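## Task

Take the loose end of the black network patch cord and push it into the port beneath the blue label until it clicks home. Its latch clip must point upward, and the cord must have stopped moving shortly after you finish.

## Robot and tools

Robot: two six-joint UR-style arms, left_arm and right_arm, each with a two-finger parallel gripper (0 to 50 mm opening) and a wrist camera. A block sticks out about 10 cm toward the gripper's -y side and turns with it. The fingers point along the gripper's +z axis and close along its x axis. end_effector_position is the point midway between the pads; the fingertips extend 17.5 mm past it.

Frames: the scene frame has its origin at table-top height midway between the arms, +z up, +x out over the table, and left_arm on the +y side. Image sides do not match arm names. Hand poses, velocities, targets and wrist-camera poses are given in each arm's own base frame. Base roots in the scene frame: left_arm (+0.053, +0.380, +0.026) m, right_arm (-0.016, -0.455, +0.026) m, both nearly unrotated. Fixed cameras and the table use the scene frame. Reported poses may be off by a few centimetres, more at long reach.

Command row: 18 numbers, all in [-1, 1], always covering both arms. First left_arm: dx, dy, dz, rx, ry, rz, then gripper position, force_limit, speed; then the same nine for right_arm. dx..rz are offsets, not poses: measured along that arm's base axes from its Hand target as it was when the action or move began (rx, ry, rz form one rotation vector about the Hand target's position). Scale: 1.0 equals 0.6 m or 180 degrees. Sending the same offset again moves the arm further. Six zeros re-request the current Hand target. Gripper numbers are absolute settings: position +1 fully open, about -0.65 pads meet, -1 closes until blocked; force_limit -1/0/+1 gives about 20/102/185 N per pad; speed -1/0/+1 gives 20/85/150 mm/s. To leave a gripper alone, resend its previous three numbers, since 0 is itself a command.

execute_actions(actions, cameras): actions is a list of actions; each action is up to 15 rows, one per 1/30 s step, and a short action repeats its last row. Every row counts from the action's start pose. An empty list returns images and the scene number and task.

move(target, speed, blend, stop_force, zero, blocking, cameras): straight-line paths for both grippers toward offset rows (one row, or up to 15 waypoints all counted from the same starting Hand targets). speed is m/s, 0.002 to 3.6, default 0.25; turning is capped at twice that in rad/s. blend (m) rounds waypoint corners; 0 means stop at each. stop_force (3 to 120 N, one value for both arms) ends an arm's path when the wrist sensor feels that much push against the motion; zero=true re-zeroes it first, false accumulates from the previous zero. It is unreliable while the gripper rotates and cannot be combined with blocking=false. Leave stop_force out when backing away from a contact. Moves cap at 10 s; no obstacle avoidance. Avoid paths passing near an arm's own base. The result adds a move: line such as done, off_target, moving, held or fault, plus limits (paced = pose clipped, held = steps withheld).

wait(seconds 0 to 10), stop() to brake a running move, zoom_image(camera, region [x0,y0,x1,y1] pixels, at most 504x504) on the newest picture, zero_wrist_force(arm), read_manual(section) for licence text only, finished_scene(scene) with the current scene number (irreversible).

Cameras: cam_head_left, cam_head_right, cam_high, cam_low, cam_left_wrist, cam_right_wrist, each 896x504; calibration is approximate.

Results: Hand target is the last commanded pose after clipping; the gripper often rests a little short and the next command re-requests it. Orientation commands are clipped to 32 degrees from the measured one each step. object_status: 0 moving, 1 blocked while opening, 2 blocked while closing (a real grip), 3 reached position or pads met (usually nothing held). Opening in mm is about (250 - position_measured) x 0.202. Wrist force/torque are in the gripper's own axes, showing the force from the contact into the arm; a third line shows the peak since the last report. Joint velocities 'within noise' means the arm is still.

Hazards: a firm contact beyond about 150 N, or excess joint torque (wrist joints only about 14 to 16 N m), freezes that arm for 10 s. Stiff arms fault easily if the target lies past a solid contact, so approach slowly with stop_force. Motors heating to 85 °C lock an arm for 30 to 60 s; a MOTOR HOT line warns at 70 °C. Do not let the arms touch or a gripper close on the other arm's fingers. Do not drop anything, let parts go while they move, slam into fixed objects, or let anything leave the table. Insert each plug latch-up and give the cord time to settle before finishing.

Each tool is called after "Request:" as name([rows], argument=value, ...), one row to a line, values as JSON.

## Session

Request:
execute_actions(actions=[])

Scene clock: 0.00 s.
left_arm: end_effector_position=(+0.2733, -0.1831, +0.1117) position_measured=3 object_status=3 end_effector_quat_wxyz=(+0.014, +0.880, +0.202, -0.431) | right_arm: end_effector_position=(+0.6582, +0.1592, +0.2108) position_measured=3 object_status=3 end_effector_quat_wxyz=(+0.021, +0.908, -0.419, +0.014)
Joint positions: left_arm=[-0.552 -1.377 2.036 -1.524 -2.169 0.794] | right_arm=[3.596 -2.01 -1.326 -1.391 1.523 2.89]
Joint velocities: within noise
Joint torques (N m): no reading
Wrist force (N): no reading
Wrist torque (N m): no reading
Wrist force, peak (N): no reading
Hand target: left_arm +0.2733, -0.1831, +0.1117; +0.014, +0.880, +0.202, -0.431 | right_arm +0.6582, +0.1592, +0.2108; +0.021, +0.908, -0.419, +0.014
Tool commands: left_gripper/position=+1.0 left_gripper/force_limit=+1.0 left_gripper/speed=+1.0 right_gripper/position=+1.0 right_gripper/force_limit=+1.0 right_gripper/speed=+1.0

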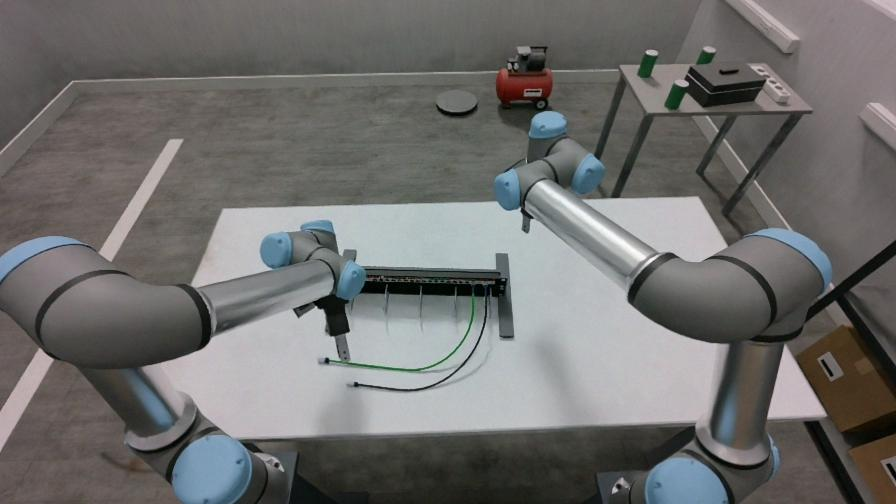

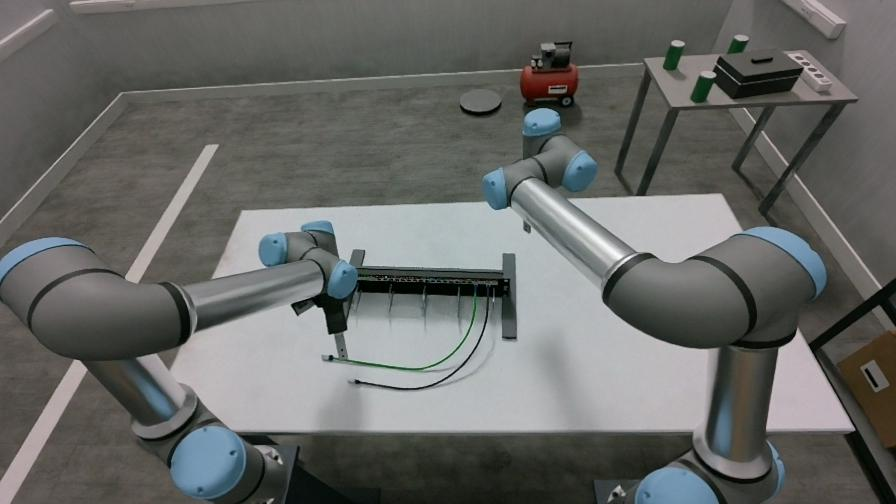

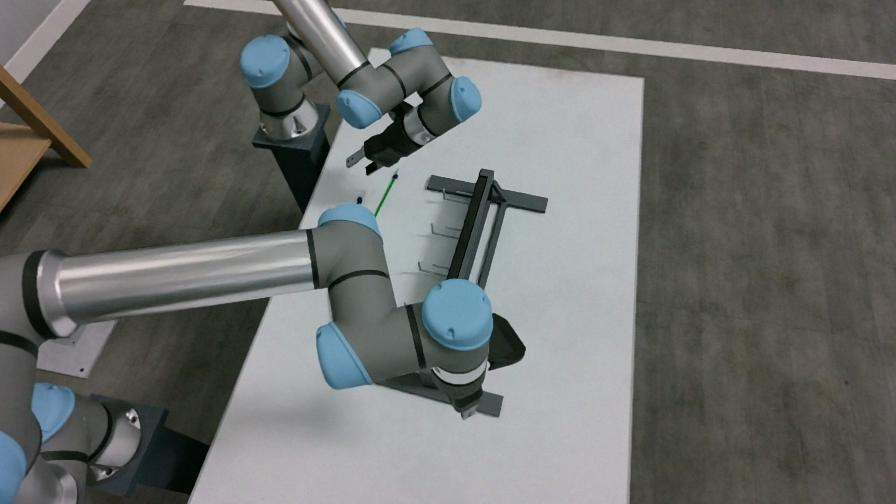

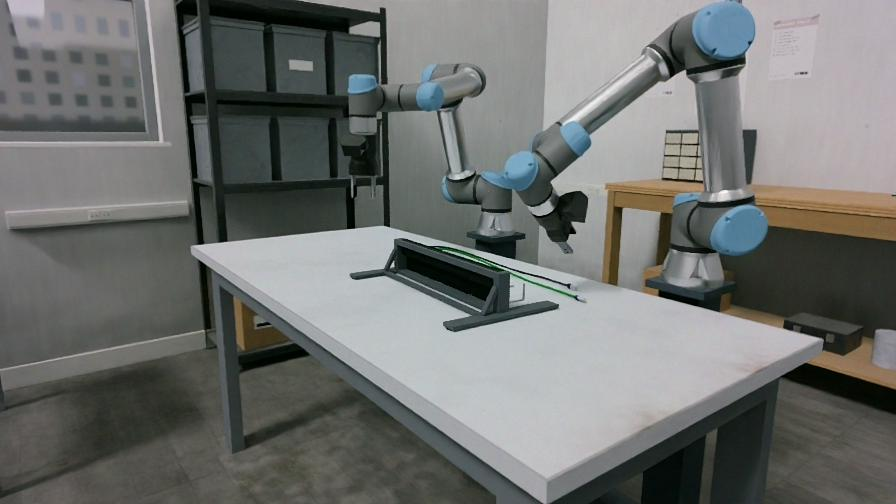

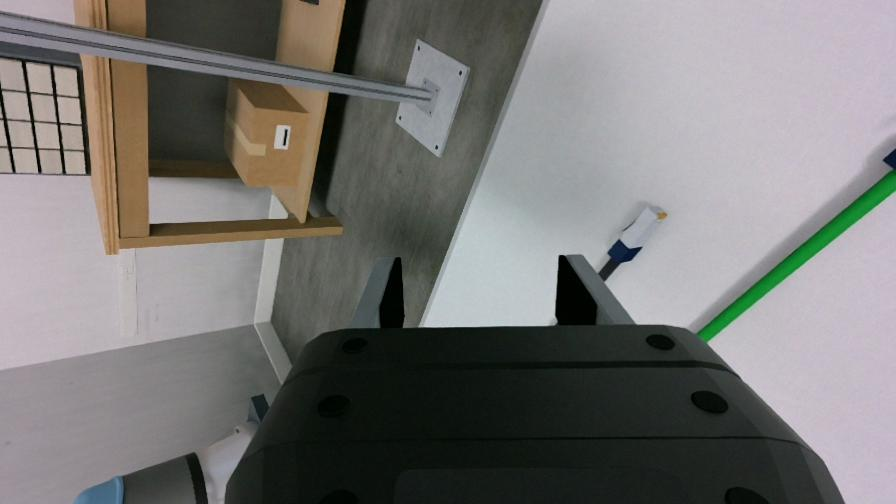

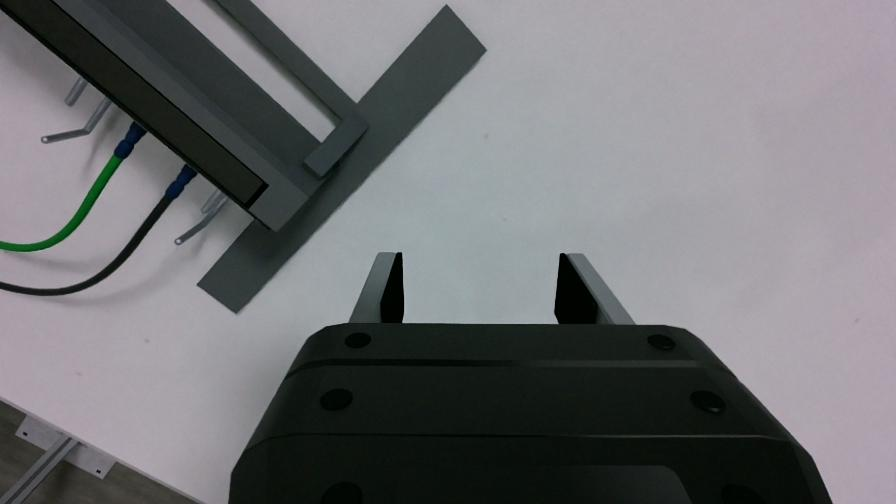

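Request:
zoom_image(camera="cam_head_left", region=[300, 240, 540, 400])

Request:
zoom_image(camera="cam_head_right", region=[340, 260, 520, 310])

Request:
zoom_image(camera="cam_left_wrist", region=[560, 180, 720, 300])

Scaled by 2.100 from the camera's 896x504 image, which has a finer 1280x720 frame.

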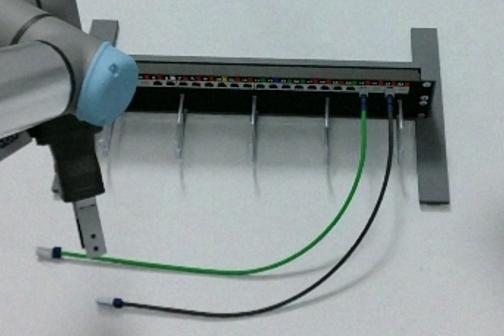

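Scaled by 2.800 from the camera's 896x504 image, which has a finer 1280x720 frame.

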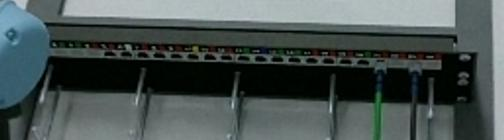

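Scaled by 3.150 from the camera's 896x504 image, which has a finer 1280x720 frame.

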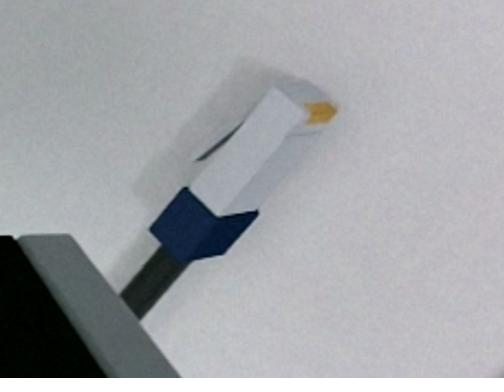

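Request:
move(target=[-0.045,-0.112,0.15,0.383,0.012,0.783,1,1,1,0,0,0,0,0,0,1,1,1], cameras=["cam_left_wrist","cam_head_left"], speed=0.4)

Scene clock: 31.23 s.
left_arm: end_effector_position=(+0.2463, -0.2503, +0.2017) position_measured=3 object_status=3 end_effector_quat_wxyz=(+0.000, -0.001, +1.000, +0.001) | right_arm: end_effector_position=(+0.6582, +0.1592, +0.2108) position_measured=3 object_status=3 end_effector_quat_wxyz=(+0.021, +0.908, -0.419, +0.014)
Joint positions: left_arm=[-1.184 -1.943 2.194 -1.821 -1.569 -2.757] | right_arm=[3.596 -2.01 -1.326 -1.391 1.523 2.89]
Joint torques (N m): left_arm=[-11.58 3.68 -30.68 -0.2 2.03 -2.54] | right_arm=[0.28 48.62 27.04 3.21 -0.03 0.04]
Wrist force (N): left_arm=[2.0 0.8 -1.6] | right_arm=[0.0 0.0 0.2]
Wrist torque (N m): left_arm=[0.21 -0.43 0.07] | right_arm=[0.00 0.00 0.00]
Wrist force, peak (N): left_arm=[2.8 -0.2 -1.8] | right_arm=[0.0 -0.7 0.0]
Hand target: left_arm +0.2463, -0.2503, +0.2017; +0.000, -0.001, +1.000, +0.001 | right_arm +0.6582, +0.1592, +0.2108; +0.021, +0.908, -0.419, +0.014
Off the commanded pose: left_arm 0.000 m, 0 deg | right_arm 0.000 m, 0 deg.
move: done
camera_calibration:
cam_left_wrist: T_world_to_cam=[[-0.999884, 0.0151683, -0.001056, 0.25786], [0.0138258, 0.935895, 0.352008, 0.173382], [0.00632769, 0.351953, -0.935996, 0.4042], [0, 0, 0, 1]] pos_world=[0.252875, -0.308438, 0.31757]
Images, in order (width x height): cam_head_left 896x504, cam_left_wrist 896x504.

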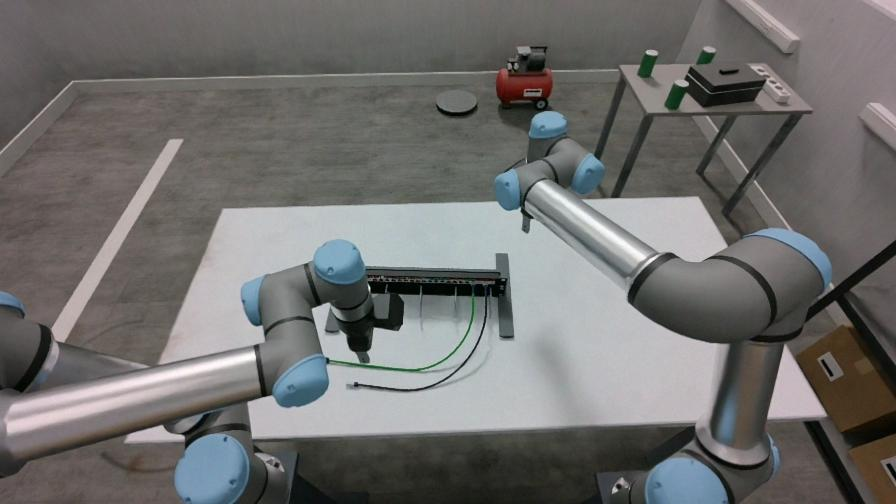

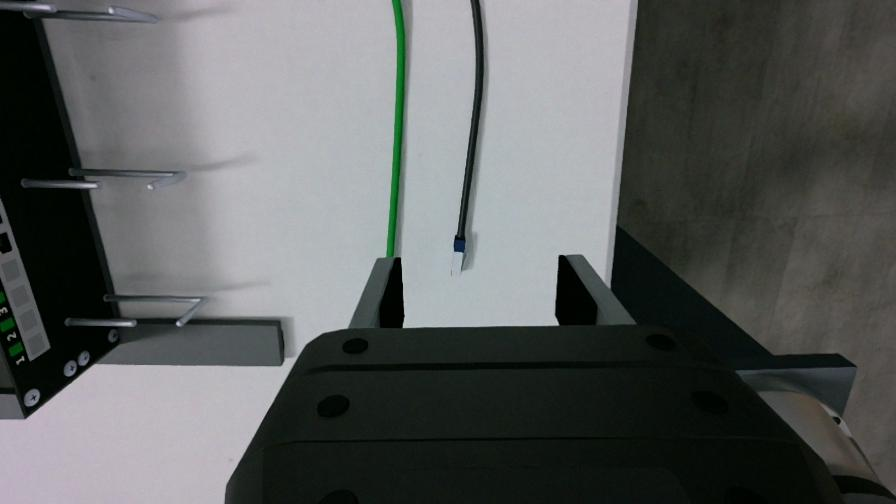

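Request:
zoom_image(camera="cam_left_wrist", region=[420, 220, 500, 290])

Request:
zoom_image(camera="cam_left_wrist", region=[0, 150, 200, 420])

Scaled by 6.300 from the camera's 896x504 image, which has a finer 1280x720 frame.

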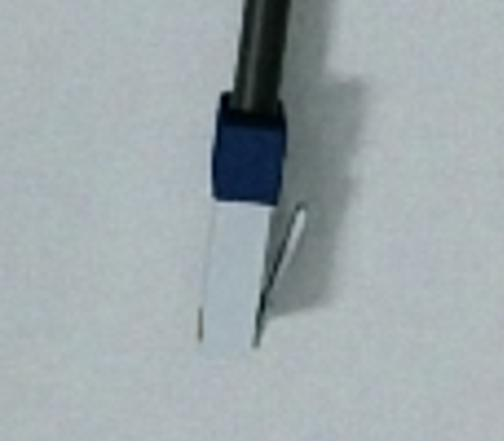

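Scaled by 1.867 from the camera's 896x504 image, which has a finer 1280x720 frame.

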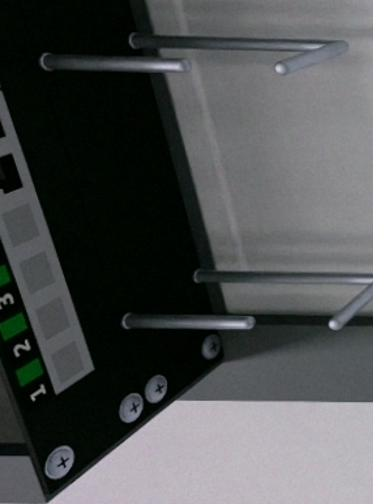

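Request:
move(target=[-0.05,-0.16,0.12,0,-0.25,0,1,1,1,0,0,0,0,0,0,1,1,1], cameras=["cam_left_wrist","cam_head_left"])

Request:
zoom_image(camera="cam_left_wrist", region=[0, 0, 448, 300])

Scene clock: 68.90 s.
left_arm: end_effector_position=(+0.2163, -0.3463, +0.2737) position_measured=3 object_status=3 end_effector_quat_wxyz=(+0.383, -0.002, +0.924, +0.000) | right_arm: end_effector_position=(+0.6582, +0.1592, +0.2108) position_measured=3 object_status=3 end_effector_quat_wxyz=(+0.021, +0.908, -0.419, +0.014)
Joint positions: left_arm=[-1.869 -1.955 2.138 -1.466 -0.829 -3.555] | right_arm=[3.596 -2.01 -1.326 -1.391 1.523 2.89]
Joint torques (N m): left_arm=[-11.35 4.15 -30.8 -0.02 4.17 -2.52] | right_arm=[0.11 48.69 27.37 3.16 0.12 -0.02]
Wrist force (N): left_arm=[0.5 -0.3 -0.1] | right_arm=[-0.1 -0.2 0.2]
Wrist torque (N m): left_arm=[-0.05 -0.15 -0.02] | right_arm=[-0.02 0.02 0.00]
Wrist force, peak (N): left_arm=[2.2 0.7 -2.0] | right_arm=[-0.2 -0.4 -0.3]
Hand target: left_arm +0.2163, -0.3463, +0.2737; +0.383, -0.002, +0.924, +0.000 | right_arm +0.6582, +0.1592, +0.2108; +0.021, +0.908, -0.419, +0.014
Off the commanded pose: left_arm 0.000 m, 0 deg | right_arm 0.000 m, 0 deg.
move: done
camera_calibration:
cam_left_wrist: T_world_to_cam=[[-0.706453, 0.0148968, -0.707603, 0.359152], [-0.239236, 0.935905, 0.258551, 0.318534], [0.6661, 0.351938, -0.657609, 0.286616], [0, 0, 0, 1]] pos_world=[0.139014, -0.404339, 0.360261]
Images, in order (width x height): cam_head_left 896x504, cam_left_wrist 896x504.

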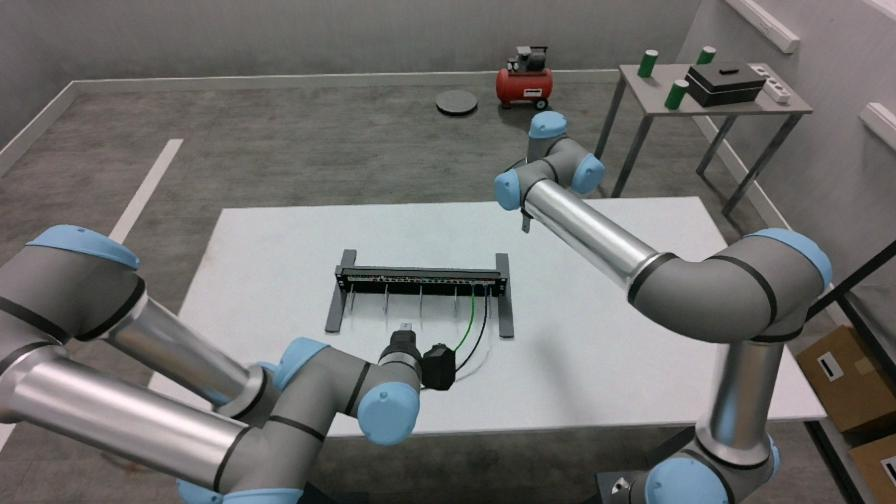

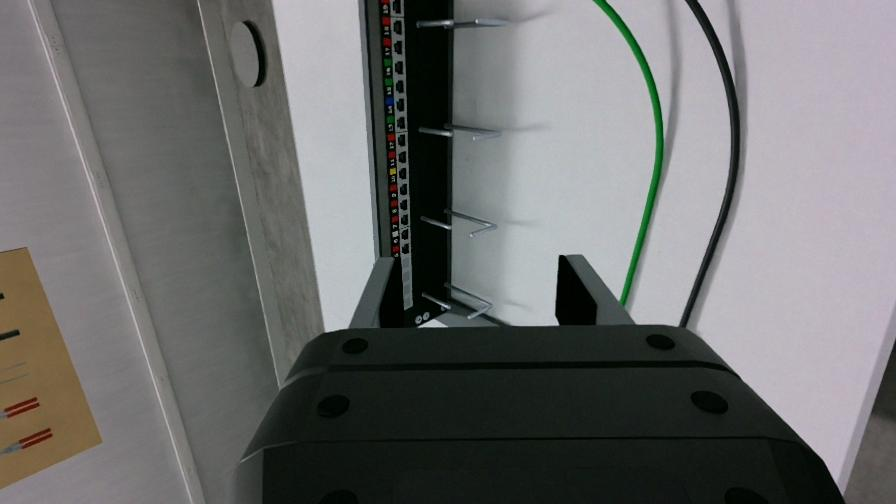

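Scaled by 1.125 from the camera's 896x504 image, which has a finer 1280x720 frame.

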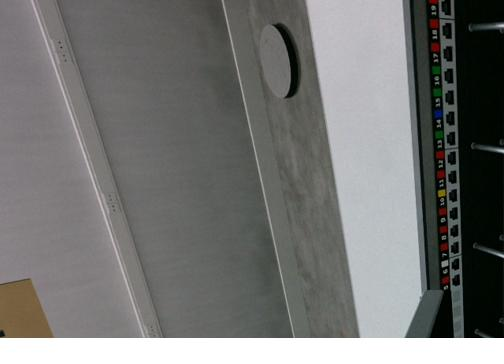

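Request:
move(target=[0,-0.25,0,0,-0.08,0,1,1,1,0,0,0,0,0,0,1,1,1], cameras=["cam_left_wrist","cam_head_left"])

Request:
zoom_image(camera="cam_left_wrist", region=[300, 20, 560, 250])

Scene clock: 75.27 s.
left_arm: end_effector_position=(+0.2163, -0.4962, +0.2737) position_measured=3 object_status=3 end_effector_quat_wxyz=(+0.496, -0.002, +0.868, +0.000) | right_arm: end_effector_position=(+0.6582, +0.1592, +0.2108) position_measured=3 object_status=3 end_effector_quat_wxyz=(+0.021, +0.908, -0.419, +0.014)
Joint positions: left_arm=[-1.856 -1.52 1.88 -1.484 -0.599 -3.67] | right_arm=[3.596 -2.01 -1.326 -1.391 1.523 2.89]
Joint torques (N m): left_arm=[13.03 -14.31 -29.8 0.34 4.79 -2.47] | right_arm=[0.36 49.18 27.22 3.2 0.18 -0.05]
Wrist force (N): left_arm=[0.0 -0.4 0.2] | right_arm=[0.0 -0.2 0.0]
Wrist torque (N m): left_arm=[-0.06 0.01 -0.06] | right_arm=[-0.02 0.00 0.00]
Wrist force, peak (N): left_arm=[0.6 -2.9 -0.2] | right_arm=[-0.1 -0.4 0.2]
Hand target: left_arm +0.2163, -0.4963, +0.2737; +0.496, -0.002, +0.868, +0.000 | right_arm +0.6582, +0.1592, +0.2108; +0.021, +0.908, -0.419, +0.014
Off the commanded pose: left_arm 0.000 m, 0 deg | right_arm 0.000 m, 0 deg.
move: done
camera_calibration:
cam_left_wrist: T_world_to_cam=[[-0.508208, 0.0148793, -0.861106, 0.360554], [-0.296139, 0.935864, 0.190946, 0.489563], [0.808719, 0.352047, -0.471207, 0.257663], [0, 0, 0, 1]] pos_world=[0.119838, -0.554238, 0.338407]
Images, in order (width x height): cam_head_left 896x504, cam_left_wrist 896x504.

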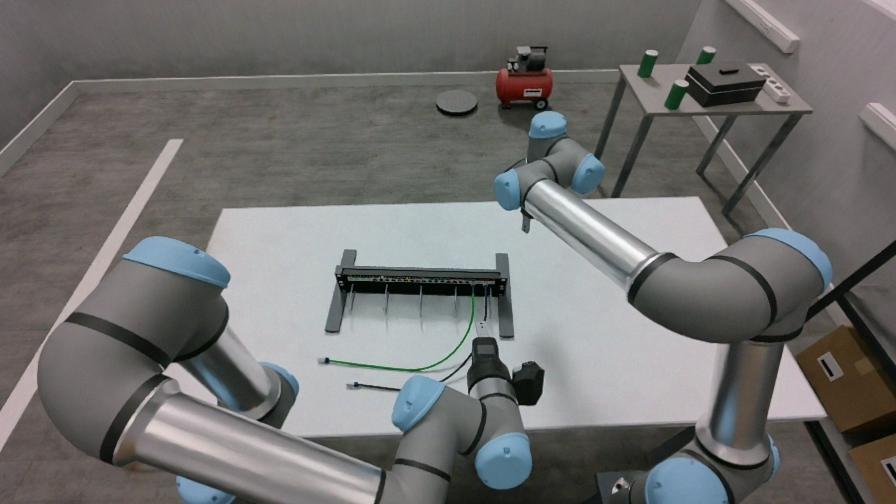

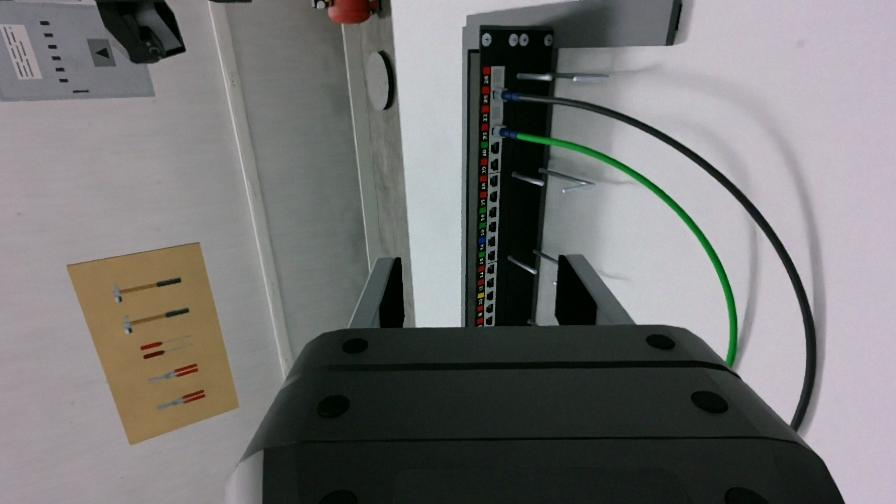

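Scaled by 1.938 from the camera's 896x504 image, which has a finer 1280x720 frame.

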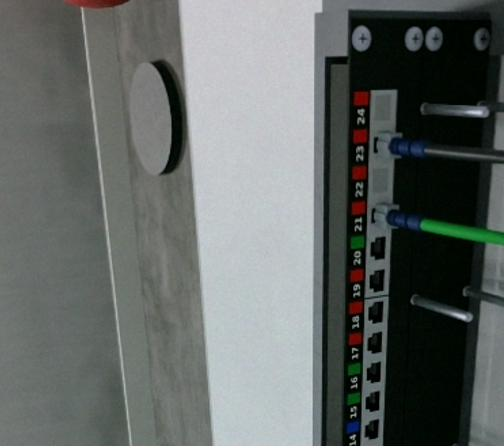

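Request:
move(target=[0.39,0.577,0.243,0.258,0.258,-0.45,1,1,1,0,0,0,0,0,0,1,1,1], speed=0.4)

Request:
move(target=[-0.1,0.66,0,0,0,0,1,1,1,0,0,0.1,0,0,0,1,1,1], speed=0.4, cameras=["cam_head_left"])

Scene clock: 117.23 s.
left_arm: end_effector_position=(+0.4503, -0.1502, +0.4195) position_measured=3 object_status=3 end_effector_quat_wxyz=(+0.000, +0.706, +0.708, +0.002) | right_arm: end_effector_position=(+0.6582, +0.1592, +0.2108) position_measured=3 object_status=3 end_effector_quat_wxyz=(+0.021, +0.908, -0.419, +0.014)
Joint positions: left_arm=[-0.609 -1.632 1.395 -1.335 -1.567 -0.612] | right_arm=[3.596 -2.01 -1.326 -1.391 1.523 2.89]
Joint torques (N m): left_arm=[11.82 -12.18 -31.93 -0.4 -2.36 2.55] | right_arm=[0.03 49.56 27.49 2.94 0.21 -0.17]
Wrist force (N): left_arm=[1.8 0.7 -1.7] | right_arm=[-0.1 -0.3 0.1]
Wrist torque (N m): left_arm=[0.20 -0.42 -0.04] | right_arm=[-0.04 0.02 0.00]
Wrist force, peak (N): left_arm=[2.7 3.6 -1.0] | right_arm=[-0.1 -0.4 0.3]
Hand target: left_arm +0.4503, -0.1501, +0.4195; +0.000, +0.706, +0.708, +0.002 | right_arm +0.6582, +0.1592, +0.2108; +0.021, +0.908, -0.419, +0.014
Off the commanded pose: left_arm 0.000 m, 0 deg | right_arm 0.000 m, 0 deg.
move: done

Scene clock: 119.13 s.
left_arm: end_effector_position=(+0.3903, +0.2458, +0.4195) position_measured=3 object_status=3 end_effector_quat_wxyz=(+0.000, +0.706, +0.708, +0.002) | right_arm: end_effector_position=(+0.6582, +0.1592, +0.2709) position_measured=3 object_status=3 end_effector_quat_wxyz=(+0.021, +0.908, -0.419, +0.014)
Joint positions: left_arm=[0.267 -1.666 1.427 -1.335 -1.568 0.264] | right_arm=[3.596 -1.992 -1.199 -1.537 1.523 2.89]
Joint torques (N m): left_arm=[11.5 -8.54 -30.37 -0.09 -2.19 2.44] | right_arm=[3.39 49.39 35.31 0.08 0.38 0.37]
Wrist force (N): left_arm=[1.7 0.9 -1.9] | right_arm=[-0.1 0.0 0.1]
Wrist torque (N m): left_arm=[0.22 -0.40 -0.04] | right_arm=[0.00 0.02 -0.01]
Wrist force, peak (N): left_arm=[4.2 -0.3 -1.8] | right_arm=[-0.3 -0.6 0.3]
Hand target: left_arm +0.3903, +0.2459, +0.4195; +0.000, +0.706, +0.708, +0.002 | right_arm +0.6582, +0.1592, +0.2708; +0.021, +0.908, -0.419, +0.014
Off the commanded pose: left_arm 0.000 m, 0 deg | right_arm 0.000 m, 0 deg.
move: done
Images, in order (width x height): cam_head_left 896x504.

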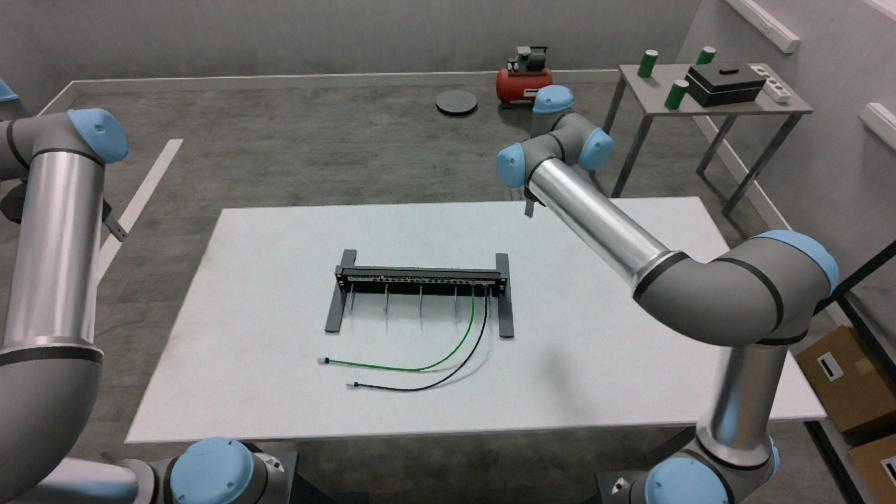

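Request:
move(target=[0,0,0,0,0,0,1,1,1,-0.43,0.652,-0.035,0.0138,0.0092,0.2756,1,1,1], speed=0.35)

Request:
move(target=[0,0,0,0,0,0,1,1,1,-0.14,0.25,-0.15,0,0,0,1,1,1], cameras=["cam_head_left","cam_right_wrist","cam_high"])

Request:
zoom_image(camera="cam_right_wrist", region=[350, 150, 550, 330])

Scene clock: 127.57 s.
left_arm: end_effector_position=(+0.3903, +0.2459, +0.4195) position_measured=3 object_status=3 end_effector_quat_wxyz=(+0.000, +0.706, +0.708, +0.002) | right_arm: end_effector_position=(+0.4003, +0.5502, +0.2498) position_measured=3 object_status=3 end_effector_quat_wxyz=(+0.000, +1.000, +0.001, +0.000)
Joint positions: left_arm=[0.267 -1.666 1.427 -1.335 -1.568 0.264] | right_arm=[4.28 -2.001 -1.242 -1.47 1.571 2.709]
Joint torques (N m): left_arm=[11.82 -8.98 -31.01 -0.15 -2.21 2.56] | right_arm=[6.66 39.21 35.52 0.08 2.31 -1.1]
Wrist force (N): left_arm=[1.9 0.7 -1.9] | right_arm=[0.1 -0.3 0.3]
Wrist torque (N m): left_arm=[0.18 -0.43 -0.03] | right_arm=[-0.07 -0.01 0.05]
Wrist force, peak (N): left_arm=[1.9 0.7 -2.2] | right_arm=[-1.5 -2.1 0.3]
Hand target: left_arm +0.3903, +0.2459, +0.4195; +0.000, +0.706, +0.708, +0.002 | right_arm +0.4002, +0.5504, +0.2498; +0.000, +1.000, +0.001, +0.000
Off the commanded pose: left_arm 0.000 m, 0 deg | right_arm 0.000 m, 0 deg.
move: done

Scene clock: 129.10 s.
left_arm: end_effector_position=(+0.3903, +0.2459, +0.4195) position_measured=3 object_status=3 end_effector_quat_wxyz=(+0.000, +0.706, +0.708, +0.002) | right_arm: end_effector_position=(+0.3163, +0.7003, +0.1599) position_measured=3 object_status=3 end_effector_quat_wxyz=(+0.000, +1.000, +0.001, +0.000) end_effector_velocity=(+0.001, +0.001, +0.000) end_effector_angular_velocity=(+0.000, +0.000, -0.001)
Joint positions: left_arm=[0.267 -1.666 1.427 -1.335 -1.568 0.264] | right_arm=[4.462 -2.263 -1.06 -1.39 1.571 2.89]
Joint velocities: left_arm=[within noise] | right_arm=[-0.001 -0.003 0.005 -0.002 0 0]
Joint torques (N m): left_arm=[12.28 -8.58 -31.87 -0.26 -2.19 2.55] | right_arm=[6.38 49.57 34.64 0.11 -1.64 1.67]
Wrist force (N): left_arm=[1.6 0.7 -1.8] | right_arm=[0.0 0.1 0.1]
Wrist torque (N m): left_arm=[0.19 -0.38 -0.03] | right_arm=[0.02 0.00 -0.04]
Wrist force, peak (N): left_arm=[2.1 1.0 -1.9] | right_arm=[-1.0 -1.7 0.9]
Hand target: left_arm +0.3903, +0.2459, +0.4195; +0.000, +0.706, +0.708, +0.002 | right_arm +0.3162, +0.7004, +0.1598; +0.000, +1.000, +0.001, +0.000
Off the commanded pose: left_arm 0.000 m, 0 deg | right_arm 0.000 m, 0 deg.
move: done
camera_calibration:
cam_right_wrist: T_world_to_cam=[[0.999863, -0.000509404, -0.0165301, -0.302456], [0.00530289, -0.936873, 0.349629, 0.613448], [-0.0156647, -0.349669, -0.936742, 0.529805], [0, 0, 0, 1]] pos_world=[0.307461, 0.759825, 0.276812]
Images, in order (width x height): cam_head_left 896x504, cam_high 896x504, cam_right_wrist 896x504.

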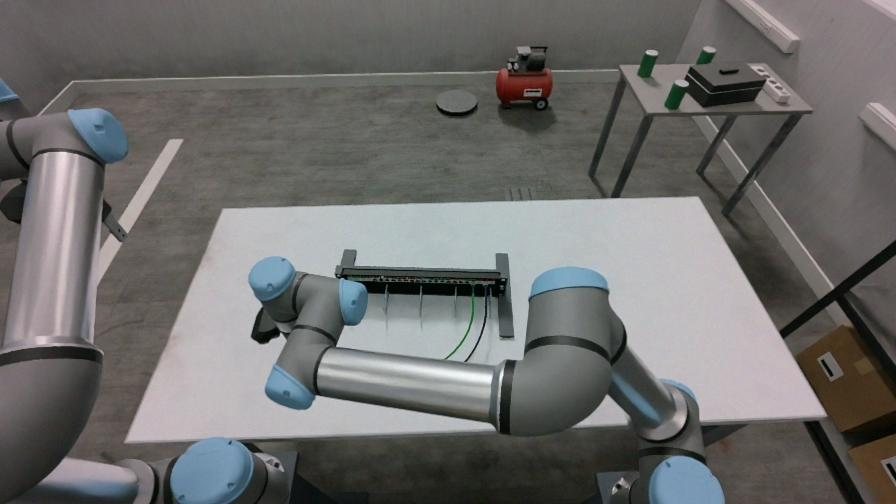

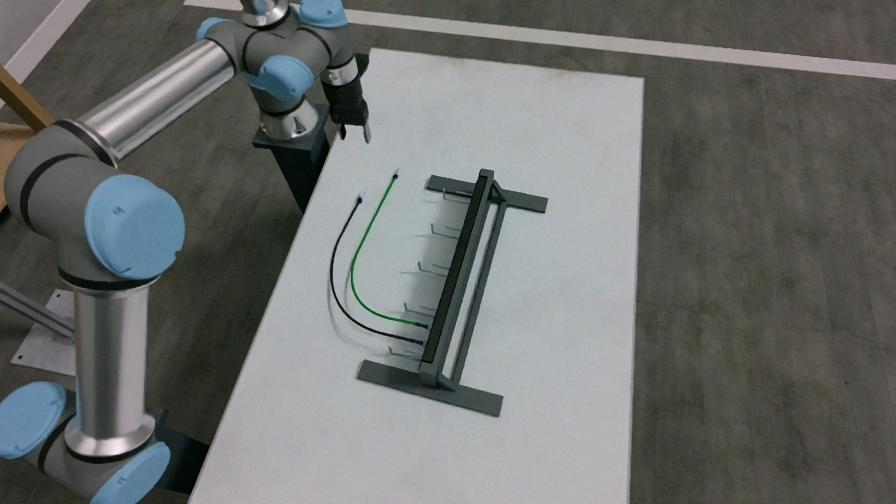

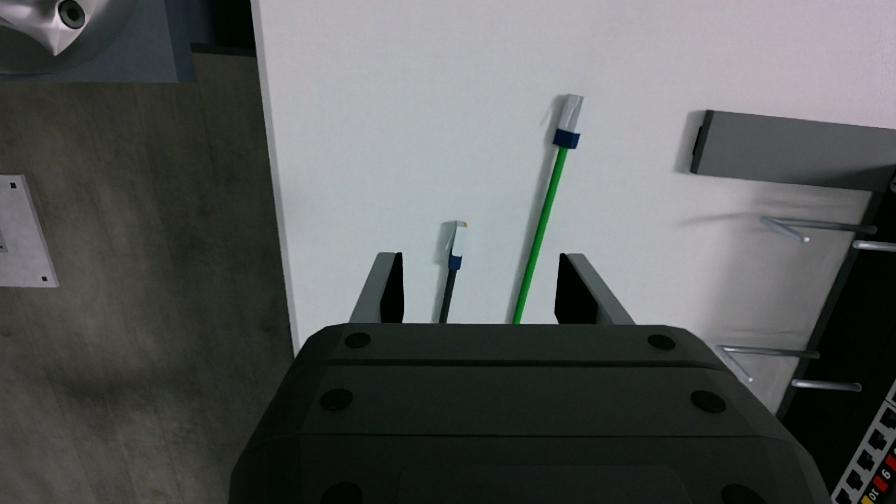

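Scaled by 2.520 from the camera's 896x504 image, which has a finer 1280x720 frame.

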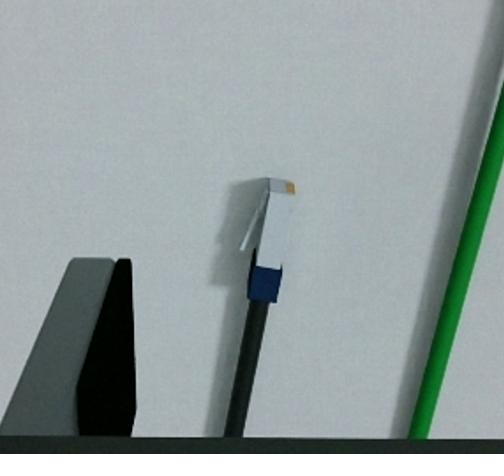

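Request:
move(target=[0,0,0,0,0,0,1,1,1,-0.012,-0.0523,-0.233,0,0,-0.0417,1,-1,0], cameras=["cam_right_wrist"])

Request:
zoom_image(camera="cam_right_wrist", region=[350, 150, 650, 330])

Scene clock: 138.13 s.
left_arm: end_effector_position=(+0.3903, +0.2459, +0.4195) position_measured=3 object_status=3 end_effector_quat_wxyz=(+0.000, +0.706, +0.708, +0.002) | right_arm: end_effector_position=(+0.3090, +0.6690, +0.0201) position_measured=3 object_status=3 end_effector_quat_wxyz=(+0.000, +0.998, -0.065, +0.000)
Joint positions: left_arm=[0.267 -1.666 1.427 -1.335 -1.568 0.264] | right_arm=[4.461 -2.31 -1.359 -1.044 1.571 3.02]
Joint torques (N m): left_arm=[12.22 -8.65 -31.36 -0.23 -2.32 2.68] | right_arm=[6.56 48.22 16.56 6.83 -1.88 1.55]
Wrist force (N): left_arm=[1.9 1.0 -1.9] | right_arm=[0.0 -0.1 0.1]
Wrist torque (N m): left_arm=[0.24 -0.44 -0.03] | right_arm=[-0.02 0.01 -0.05]
Wrist force, peak (N): left_arm=[2.3 1.0 -2.1] | right_arm=[0.0 0.5 1.9]
Hand target: left_arm +0.3903, +0.2459, +0.4195; +0.000, +0.706, +0.708, +0.002 | right_arm +0.3090, +0.6690, +0.0200; +0.000, +0.998, -0.065, +0.000
Off the commanded pose: left_arm 0.000 m, 0 deg | right_arm 0.000 m, 0 deg.
move: done
camera_calibration:
cam_right_wrist: T_world_to_cam=[[0.991236, -0.131069, -0.0165132, -0.207547], [-0.117083, -0.929521, 0.349688, 0.666014], [-0.0611826, -0.34469, -0.936721, 0.398557], [0, 0, 0, 1]] pos_world=[0.308092, 0.729249, 0.137012]
Images, in order (width x height): cam_right_wrist 896x504.

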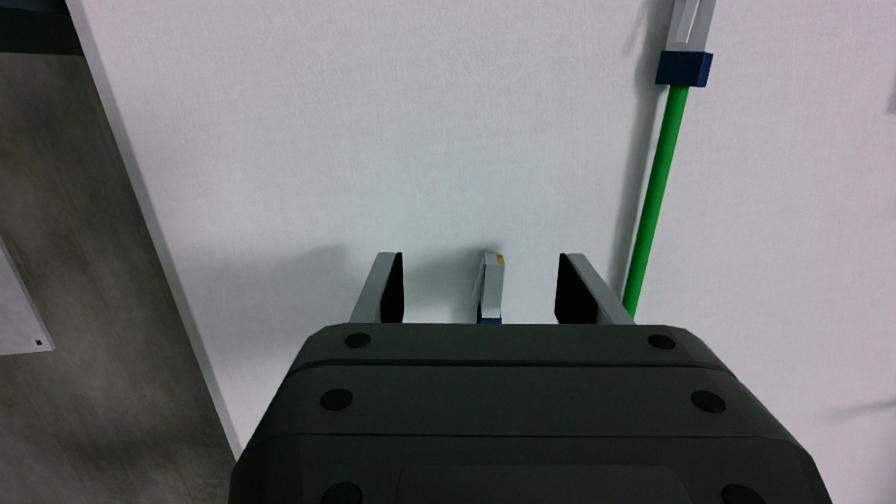

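Scaled by 1.680 from the camera's 896x504 image, which has a finer 1280x720 frame.

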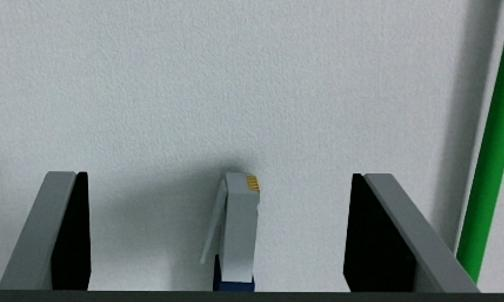

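Request:
move(target=[0,0,0,0,0,0,1,1,1,0.0067,0,0,0,0,0,0.345,-1,0])

Request:
move(target=[0,0,0,0,0,0,1,1,1,0,0,-0.055,0,0,0,0.345,-1,0], speed=0.015, stop_force=5, cameras=["cam_right_wrist"])

Request:
zoom_image(camera="cam_right_wrist", region=[380, 220, 640, 330])

Scene clock: 145.33 s.
left_arm: end_effector_position=(+0.3903, +0.2459, +0.4195) position_measured=3 object_status=3 end_effector_quat_wxyz=(+0.000, +0.706, +0.708, +0.002) | right_arm: end_effector_position=(+0.3129, +0.6690, +0.0200) position_measured=101 object_status=3 end_effector_quat_wxyz=(+0.000, +0.998, -0.065, +0.000)
Joint positions: left_arm=[0.267 -1.666 1.427 -1.335 -1.568 0.264] | right_arm=[4.456 -2.313 -1.353 -1.046 1.571 3.015]
Joint torques (N m): left_arm=[12.96 -8.13 -30.55 -0.34 -2.14 2.71] | right_arm=[-6.98 48.38 32.46 0.1 -1.76 -0.48]
Wrist force (N): left_arm=[1.8 0.9 -1.8] | right_arm=[-0.2 -0.3 0.0]
Wrist torque (N m): left_arm=[0.23 -0.42 -0.03] | right_arm=[-0.05 0.04 -0.05]
Wrist force, peak (N): left_arm=[2.1 1.1 -1.9] | right_arm=[-0.1 -0.5 0.2]
Hand target: left_arm +0.3903, +0.2459, +0.4195; +0.000, +0.706, +0.708, +0.002 | right_arm +0.3130, +0.6690, +0.0200; +0.000, +0.998, -0.065, +0.000
Off the commanded pose: left_arm 0.000 m, 0 deg | right_arm 0.000 m, 0 deg.
move: done

Scene clock: 148.50 s.
left_arm: end_effector_position=(+0.3903, +0.2459, +0.4195) position_measured=3 object_status=3 end_effector_quat_wxyz=(+0.000, +0.706, +0.708, +0.002) | right_arm: end_effector_position=(+0.3131, +0.6690, -0.0064) position_measured=101 object_status=3 end_effector_quat_wxyz=(+0.000, +0.998, -0.065, +0.000)
Joint positions: left_arm=[0.267 -1.666 1.427 -1.335 -1.568 0.264] | right_arm=[4.456 -2.347 -1.37 -0.996 1.571 3.015]
Joint torques (N m): left_arm=[12.04 -9.69 -30.96 -0.24 -2.15 2.65] | right_arm=[2.22 58.39 22.43 -0.97 -0.47 -0.39]
Wrist force (N): left_arm=[1.8 0.8 -2.0] | right_arm=[0.2 -2.9 -11.3]
Wrist torque (N m): left_arm=[0.20 -0.42 -0.03] | right_arm=[0.14 -0.21 0.01]
Wrist force, peak (N): left_arm=[2.0 0.8 -2.1] | right_arm=[0.0 9.3 -34.5]
Hand target: left_arm +0.3903, +0.2459, +0.4195; +0.000, +0.706, +0.708, +0.002 | right_arm +0.3130, +0.6690, -0.0064; +0.000, +0.998, -0.065, +0.000 (not the last commanded pose)
Off the commanded pose: left_arm 0.000 m, 0 deg | right_arm 0.007 m, 0 deg.
move: contact (right_arm)
camera_calibration:
cam_right_wrist: T_world_to_cam=[[0.991224, -0.131164, -0.0164904, -0.211879], [-0.117186, -0.929541, 0.349602, 0.675804], [-0.0611837, -0.344602, -0.936753, 0.373918], [0, 0, 0, 1]] pos_world=[0.312091, 0.729249, 0.110512]
Images, in order (width x height): cam_right_wrist 896x504.

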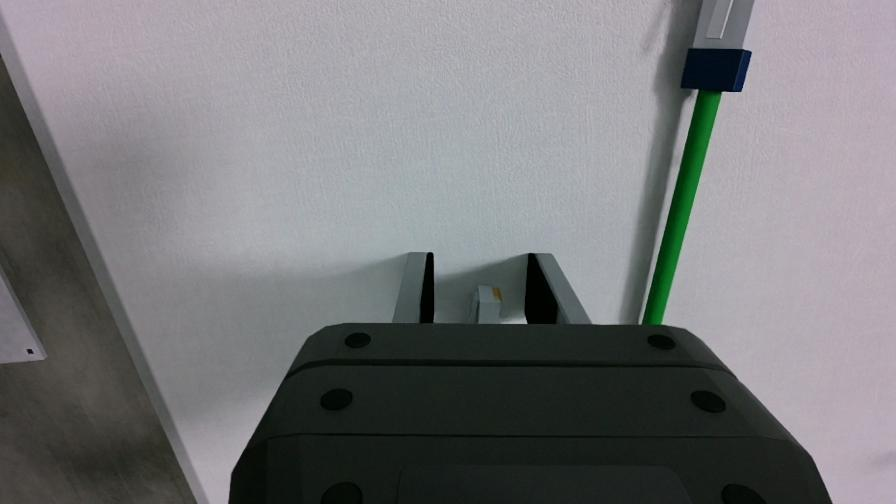

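Scaled by 1.938 from the camera's 896x504 image, which has a finer 1280x720 frame.

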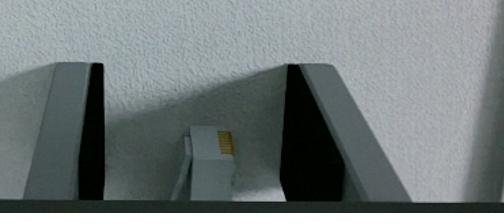

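Request:
move(target=[0,0,0,0,0,0,1,1,1,0,0,0.0025,0,0,0,0.345,-1,0])

Request:
move(target=[0,0,0,0,0,0,1,1,1,0,0,0,0,0,0,-1,-1,-1])

Request:
move(target=[0,0,0,0,0,0,1,1,1,0,0,0.05,0,0,0,-1,-1,-1], speed=0.06, cameras=["cam_right_wrist"])

Request:
zoom_image(camera="cam_right_wrist", region=[380, 220, 640, 330])

Scene clock: 153.70 s.
left_arm: end_effector_position=(+0.3903, +0.2459, +0.4195) position_measured=3 object_status=3 end_effector_quat_wxyz=(+0.000, +0.706, +0.708, +0.002) | right_arm: end_effector_position=(+0.3130, +0.6690, -0.0049) position_measured=101 object_status=3 end_effector_quat_wxyz=(+0.000, +0.998, -0.065, +0.000)
Joint positions: left_arm=[0.267 -1.666 1.427 -1.335 -1.568 0.264] | right_arm=[4.456 -2.345 -1.369 -0.999 1.571 3.015]
Joint torques (N m): left_arm=[12.23 -8.81 -31.03 -0.36 -2.17 2.55] | right_arm=[4.46 67.89 31.44 0.09 -0.52 -0.51]
Wrist force (N): left_arm=[1.8 0.9 -1.7] | right_arm=[-0.2 0.1 0.1]
Wrist torque (N m): left_arm=[0.21 -0.41 -0.03] | right_arm=[0.01 0.03 -0.05]
Wrist force, peak (N): left_arm=[2.2 1.1 -1.9] | right_arm=[0.1 -3.1 -11.5]
Hand target: left_arm +0.3903, +0.2459, +0.4195; +0.000, +0.706, +0.708, +0.002 | right_arm +0.3130, +0.6690, -0.0049; +0.000, +0.998, -0.065, +0.000
Off the commanded pose: left_arm 0.000 m, 0 deg | right_arm 0.000 m, 0 deg.
move: done

Scene clock: 155.07 s.
left_arm: end_effector_position=(+0.3903, +0.2459, +0.4195) position_measured=3 object_status=3 end_effector_quat_wxyz=(+0.000, +0.706, +0.708, +0.002) | right_arm: end_effector_position=(+0.3130, +0.6690, -0.0049) position_measured=214 object_status=2 end_effector_quat_wxyz=(+0.000, +0.998, -0.065, +0.000)
Joint positions: left_arm=[0.267 -1.666 1.427 -1.335 -1.568 0.264] | right_arm=[4.456 -2.345 -1.369 -0.999 1.571 3.015]
Joint torques (N m): left_arm=[12.2 -9.2 -31.59 -0.39 -2.01 2.57] | right_arm=[4.54 67.78 30.91 0.24 -0.45 -0.41]
Wrist force (N): left_arm=[1.7 0.8 -1.9] | right_arm=[-0.1 0.2 -0.1]
Wrist torque (N m): left_arm=[0.20 -0.41 -0.03] | right_arm=[0.03 0.02 -0.04]
Wrist force, peak (N): left_arm=[1.8 1.0 -2.2] | right_arm=[-0.2 0.5 -0.3]
Hand target: left_arm +0.3903, +0.2459, +0.4195; +0.000, +0.706, +0.708, +0.002 | right_arm +0.3130, +0.6690, -0.0049; +0.000, +0.998, -0.065, +0.000
Off the commanded pose: left_arm 0.000 m, 0 deg | right_arm 0.000 m, 0 deg.
move: done

Scene clock: 156.07 s.
left_arm: end_effector_position=(+0.3903, +0.2459, +0.4195) position_measured=3 object_status=3 end_effector_quat_wxyz=(+0.000, +0.706, +0.708, +0.002) | right_arm: end_effector_position=(+0.3130, +0.6690, +0.0250) position_measured=214 object_status=2 end_effector_quat_wxyz=(+0.000, +0.998, -0.065, +0.000)
Joint positions: left_arm=[0.267 -1.666 1.427 -1.335 -1.568 0.264] | right_arm=[4.456 -2.308 -1.349 -1.056 1.571 3.015]
Joint torques (N m): left_arm=[12.17 -9.36 -30.5 -0.44 -2.16 2.77] | right_arm=[2.18 67.49 32.31 0.05 -0.82 0.02]
Wrist force (N): left_arm=[1.7 0.9 -1.9] | right_arm=[-0.1 0.3 0.1]
Wrist torque (N m): left_arm=[0.23 -0.40 -0.03] | right_arm=[0.07 0.01 -0.05]
Wrist force, peak (N): left_arm=[1.9 1.0 -2.0] | right_arm=[-0.2 0.6 -0.6]
Hand target: left_arm +0.3903, +0.2459, +0.4195; +0.000, +0.706, +0.708, +0.002 | right_arm +0.3130, +0.6690, +0.0251; +0.000, +0.998, -0.065, +0.000
Off the commanded pose: left_arm 0.000 m, 0 deg | right_arm 0.000 m, 0 deg.
move: done
camera_calibration:
cam_right_wrist: T_world_to_cam=[[0.991237, -0.13106, -0.0165296, -0.211437], [-0.117076, -0.929567, 0.349568, 0.664852], [-0.0611796, -0.344569, -0.936765, 0.403215], [0, 0, 0, 1]] pos_world=[0.312092, 0.72925, 0.141812]
Images, in order (width x height): cam_right_wrist 896x504.

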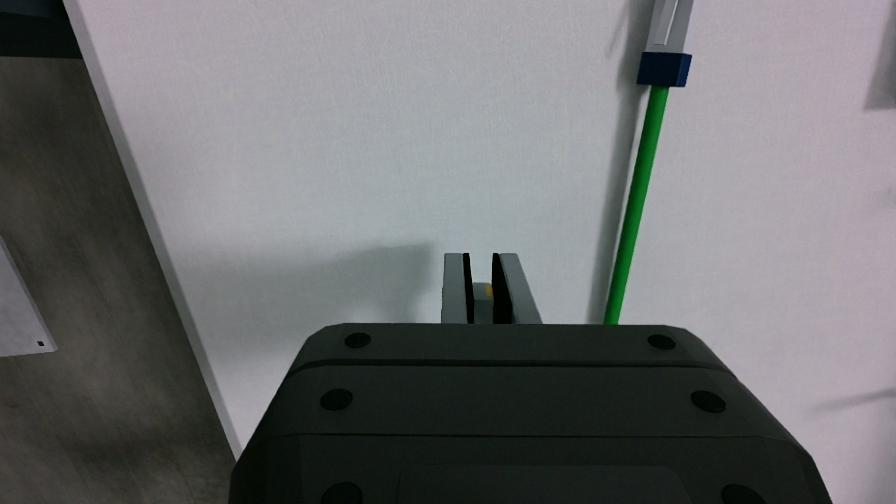

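Scaled by 1.938 from the camera's 896x504 image, which has a finer 1280x720 frame.

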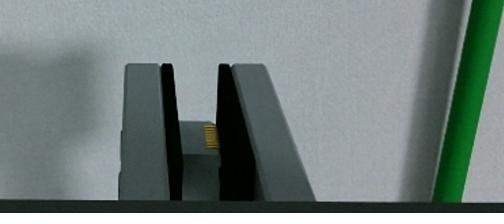

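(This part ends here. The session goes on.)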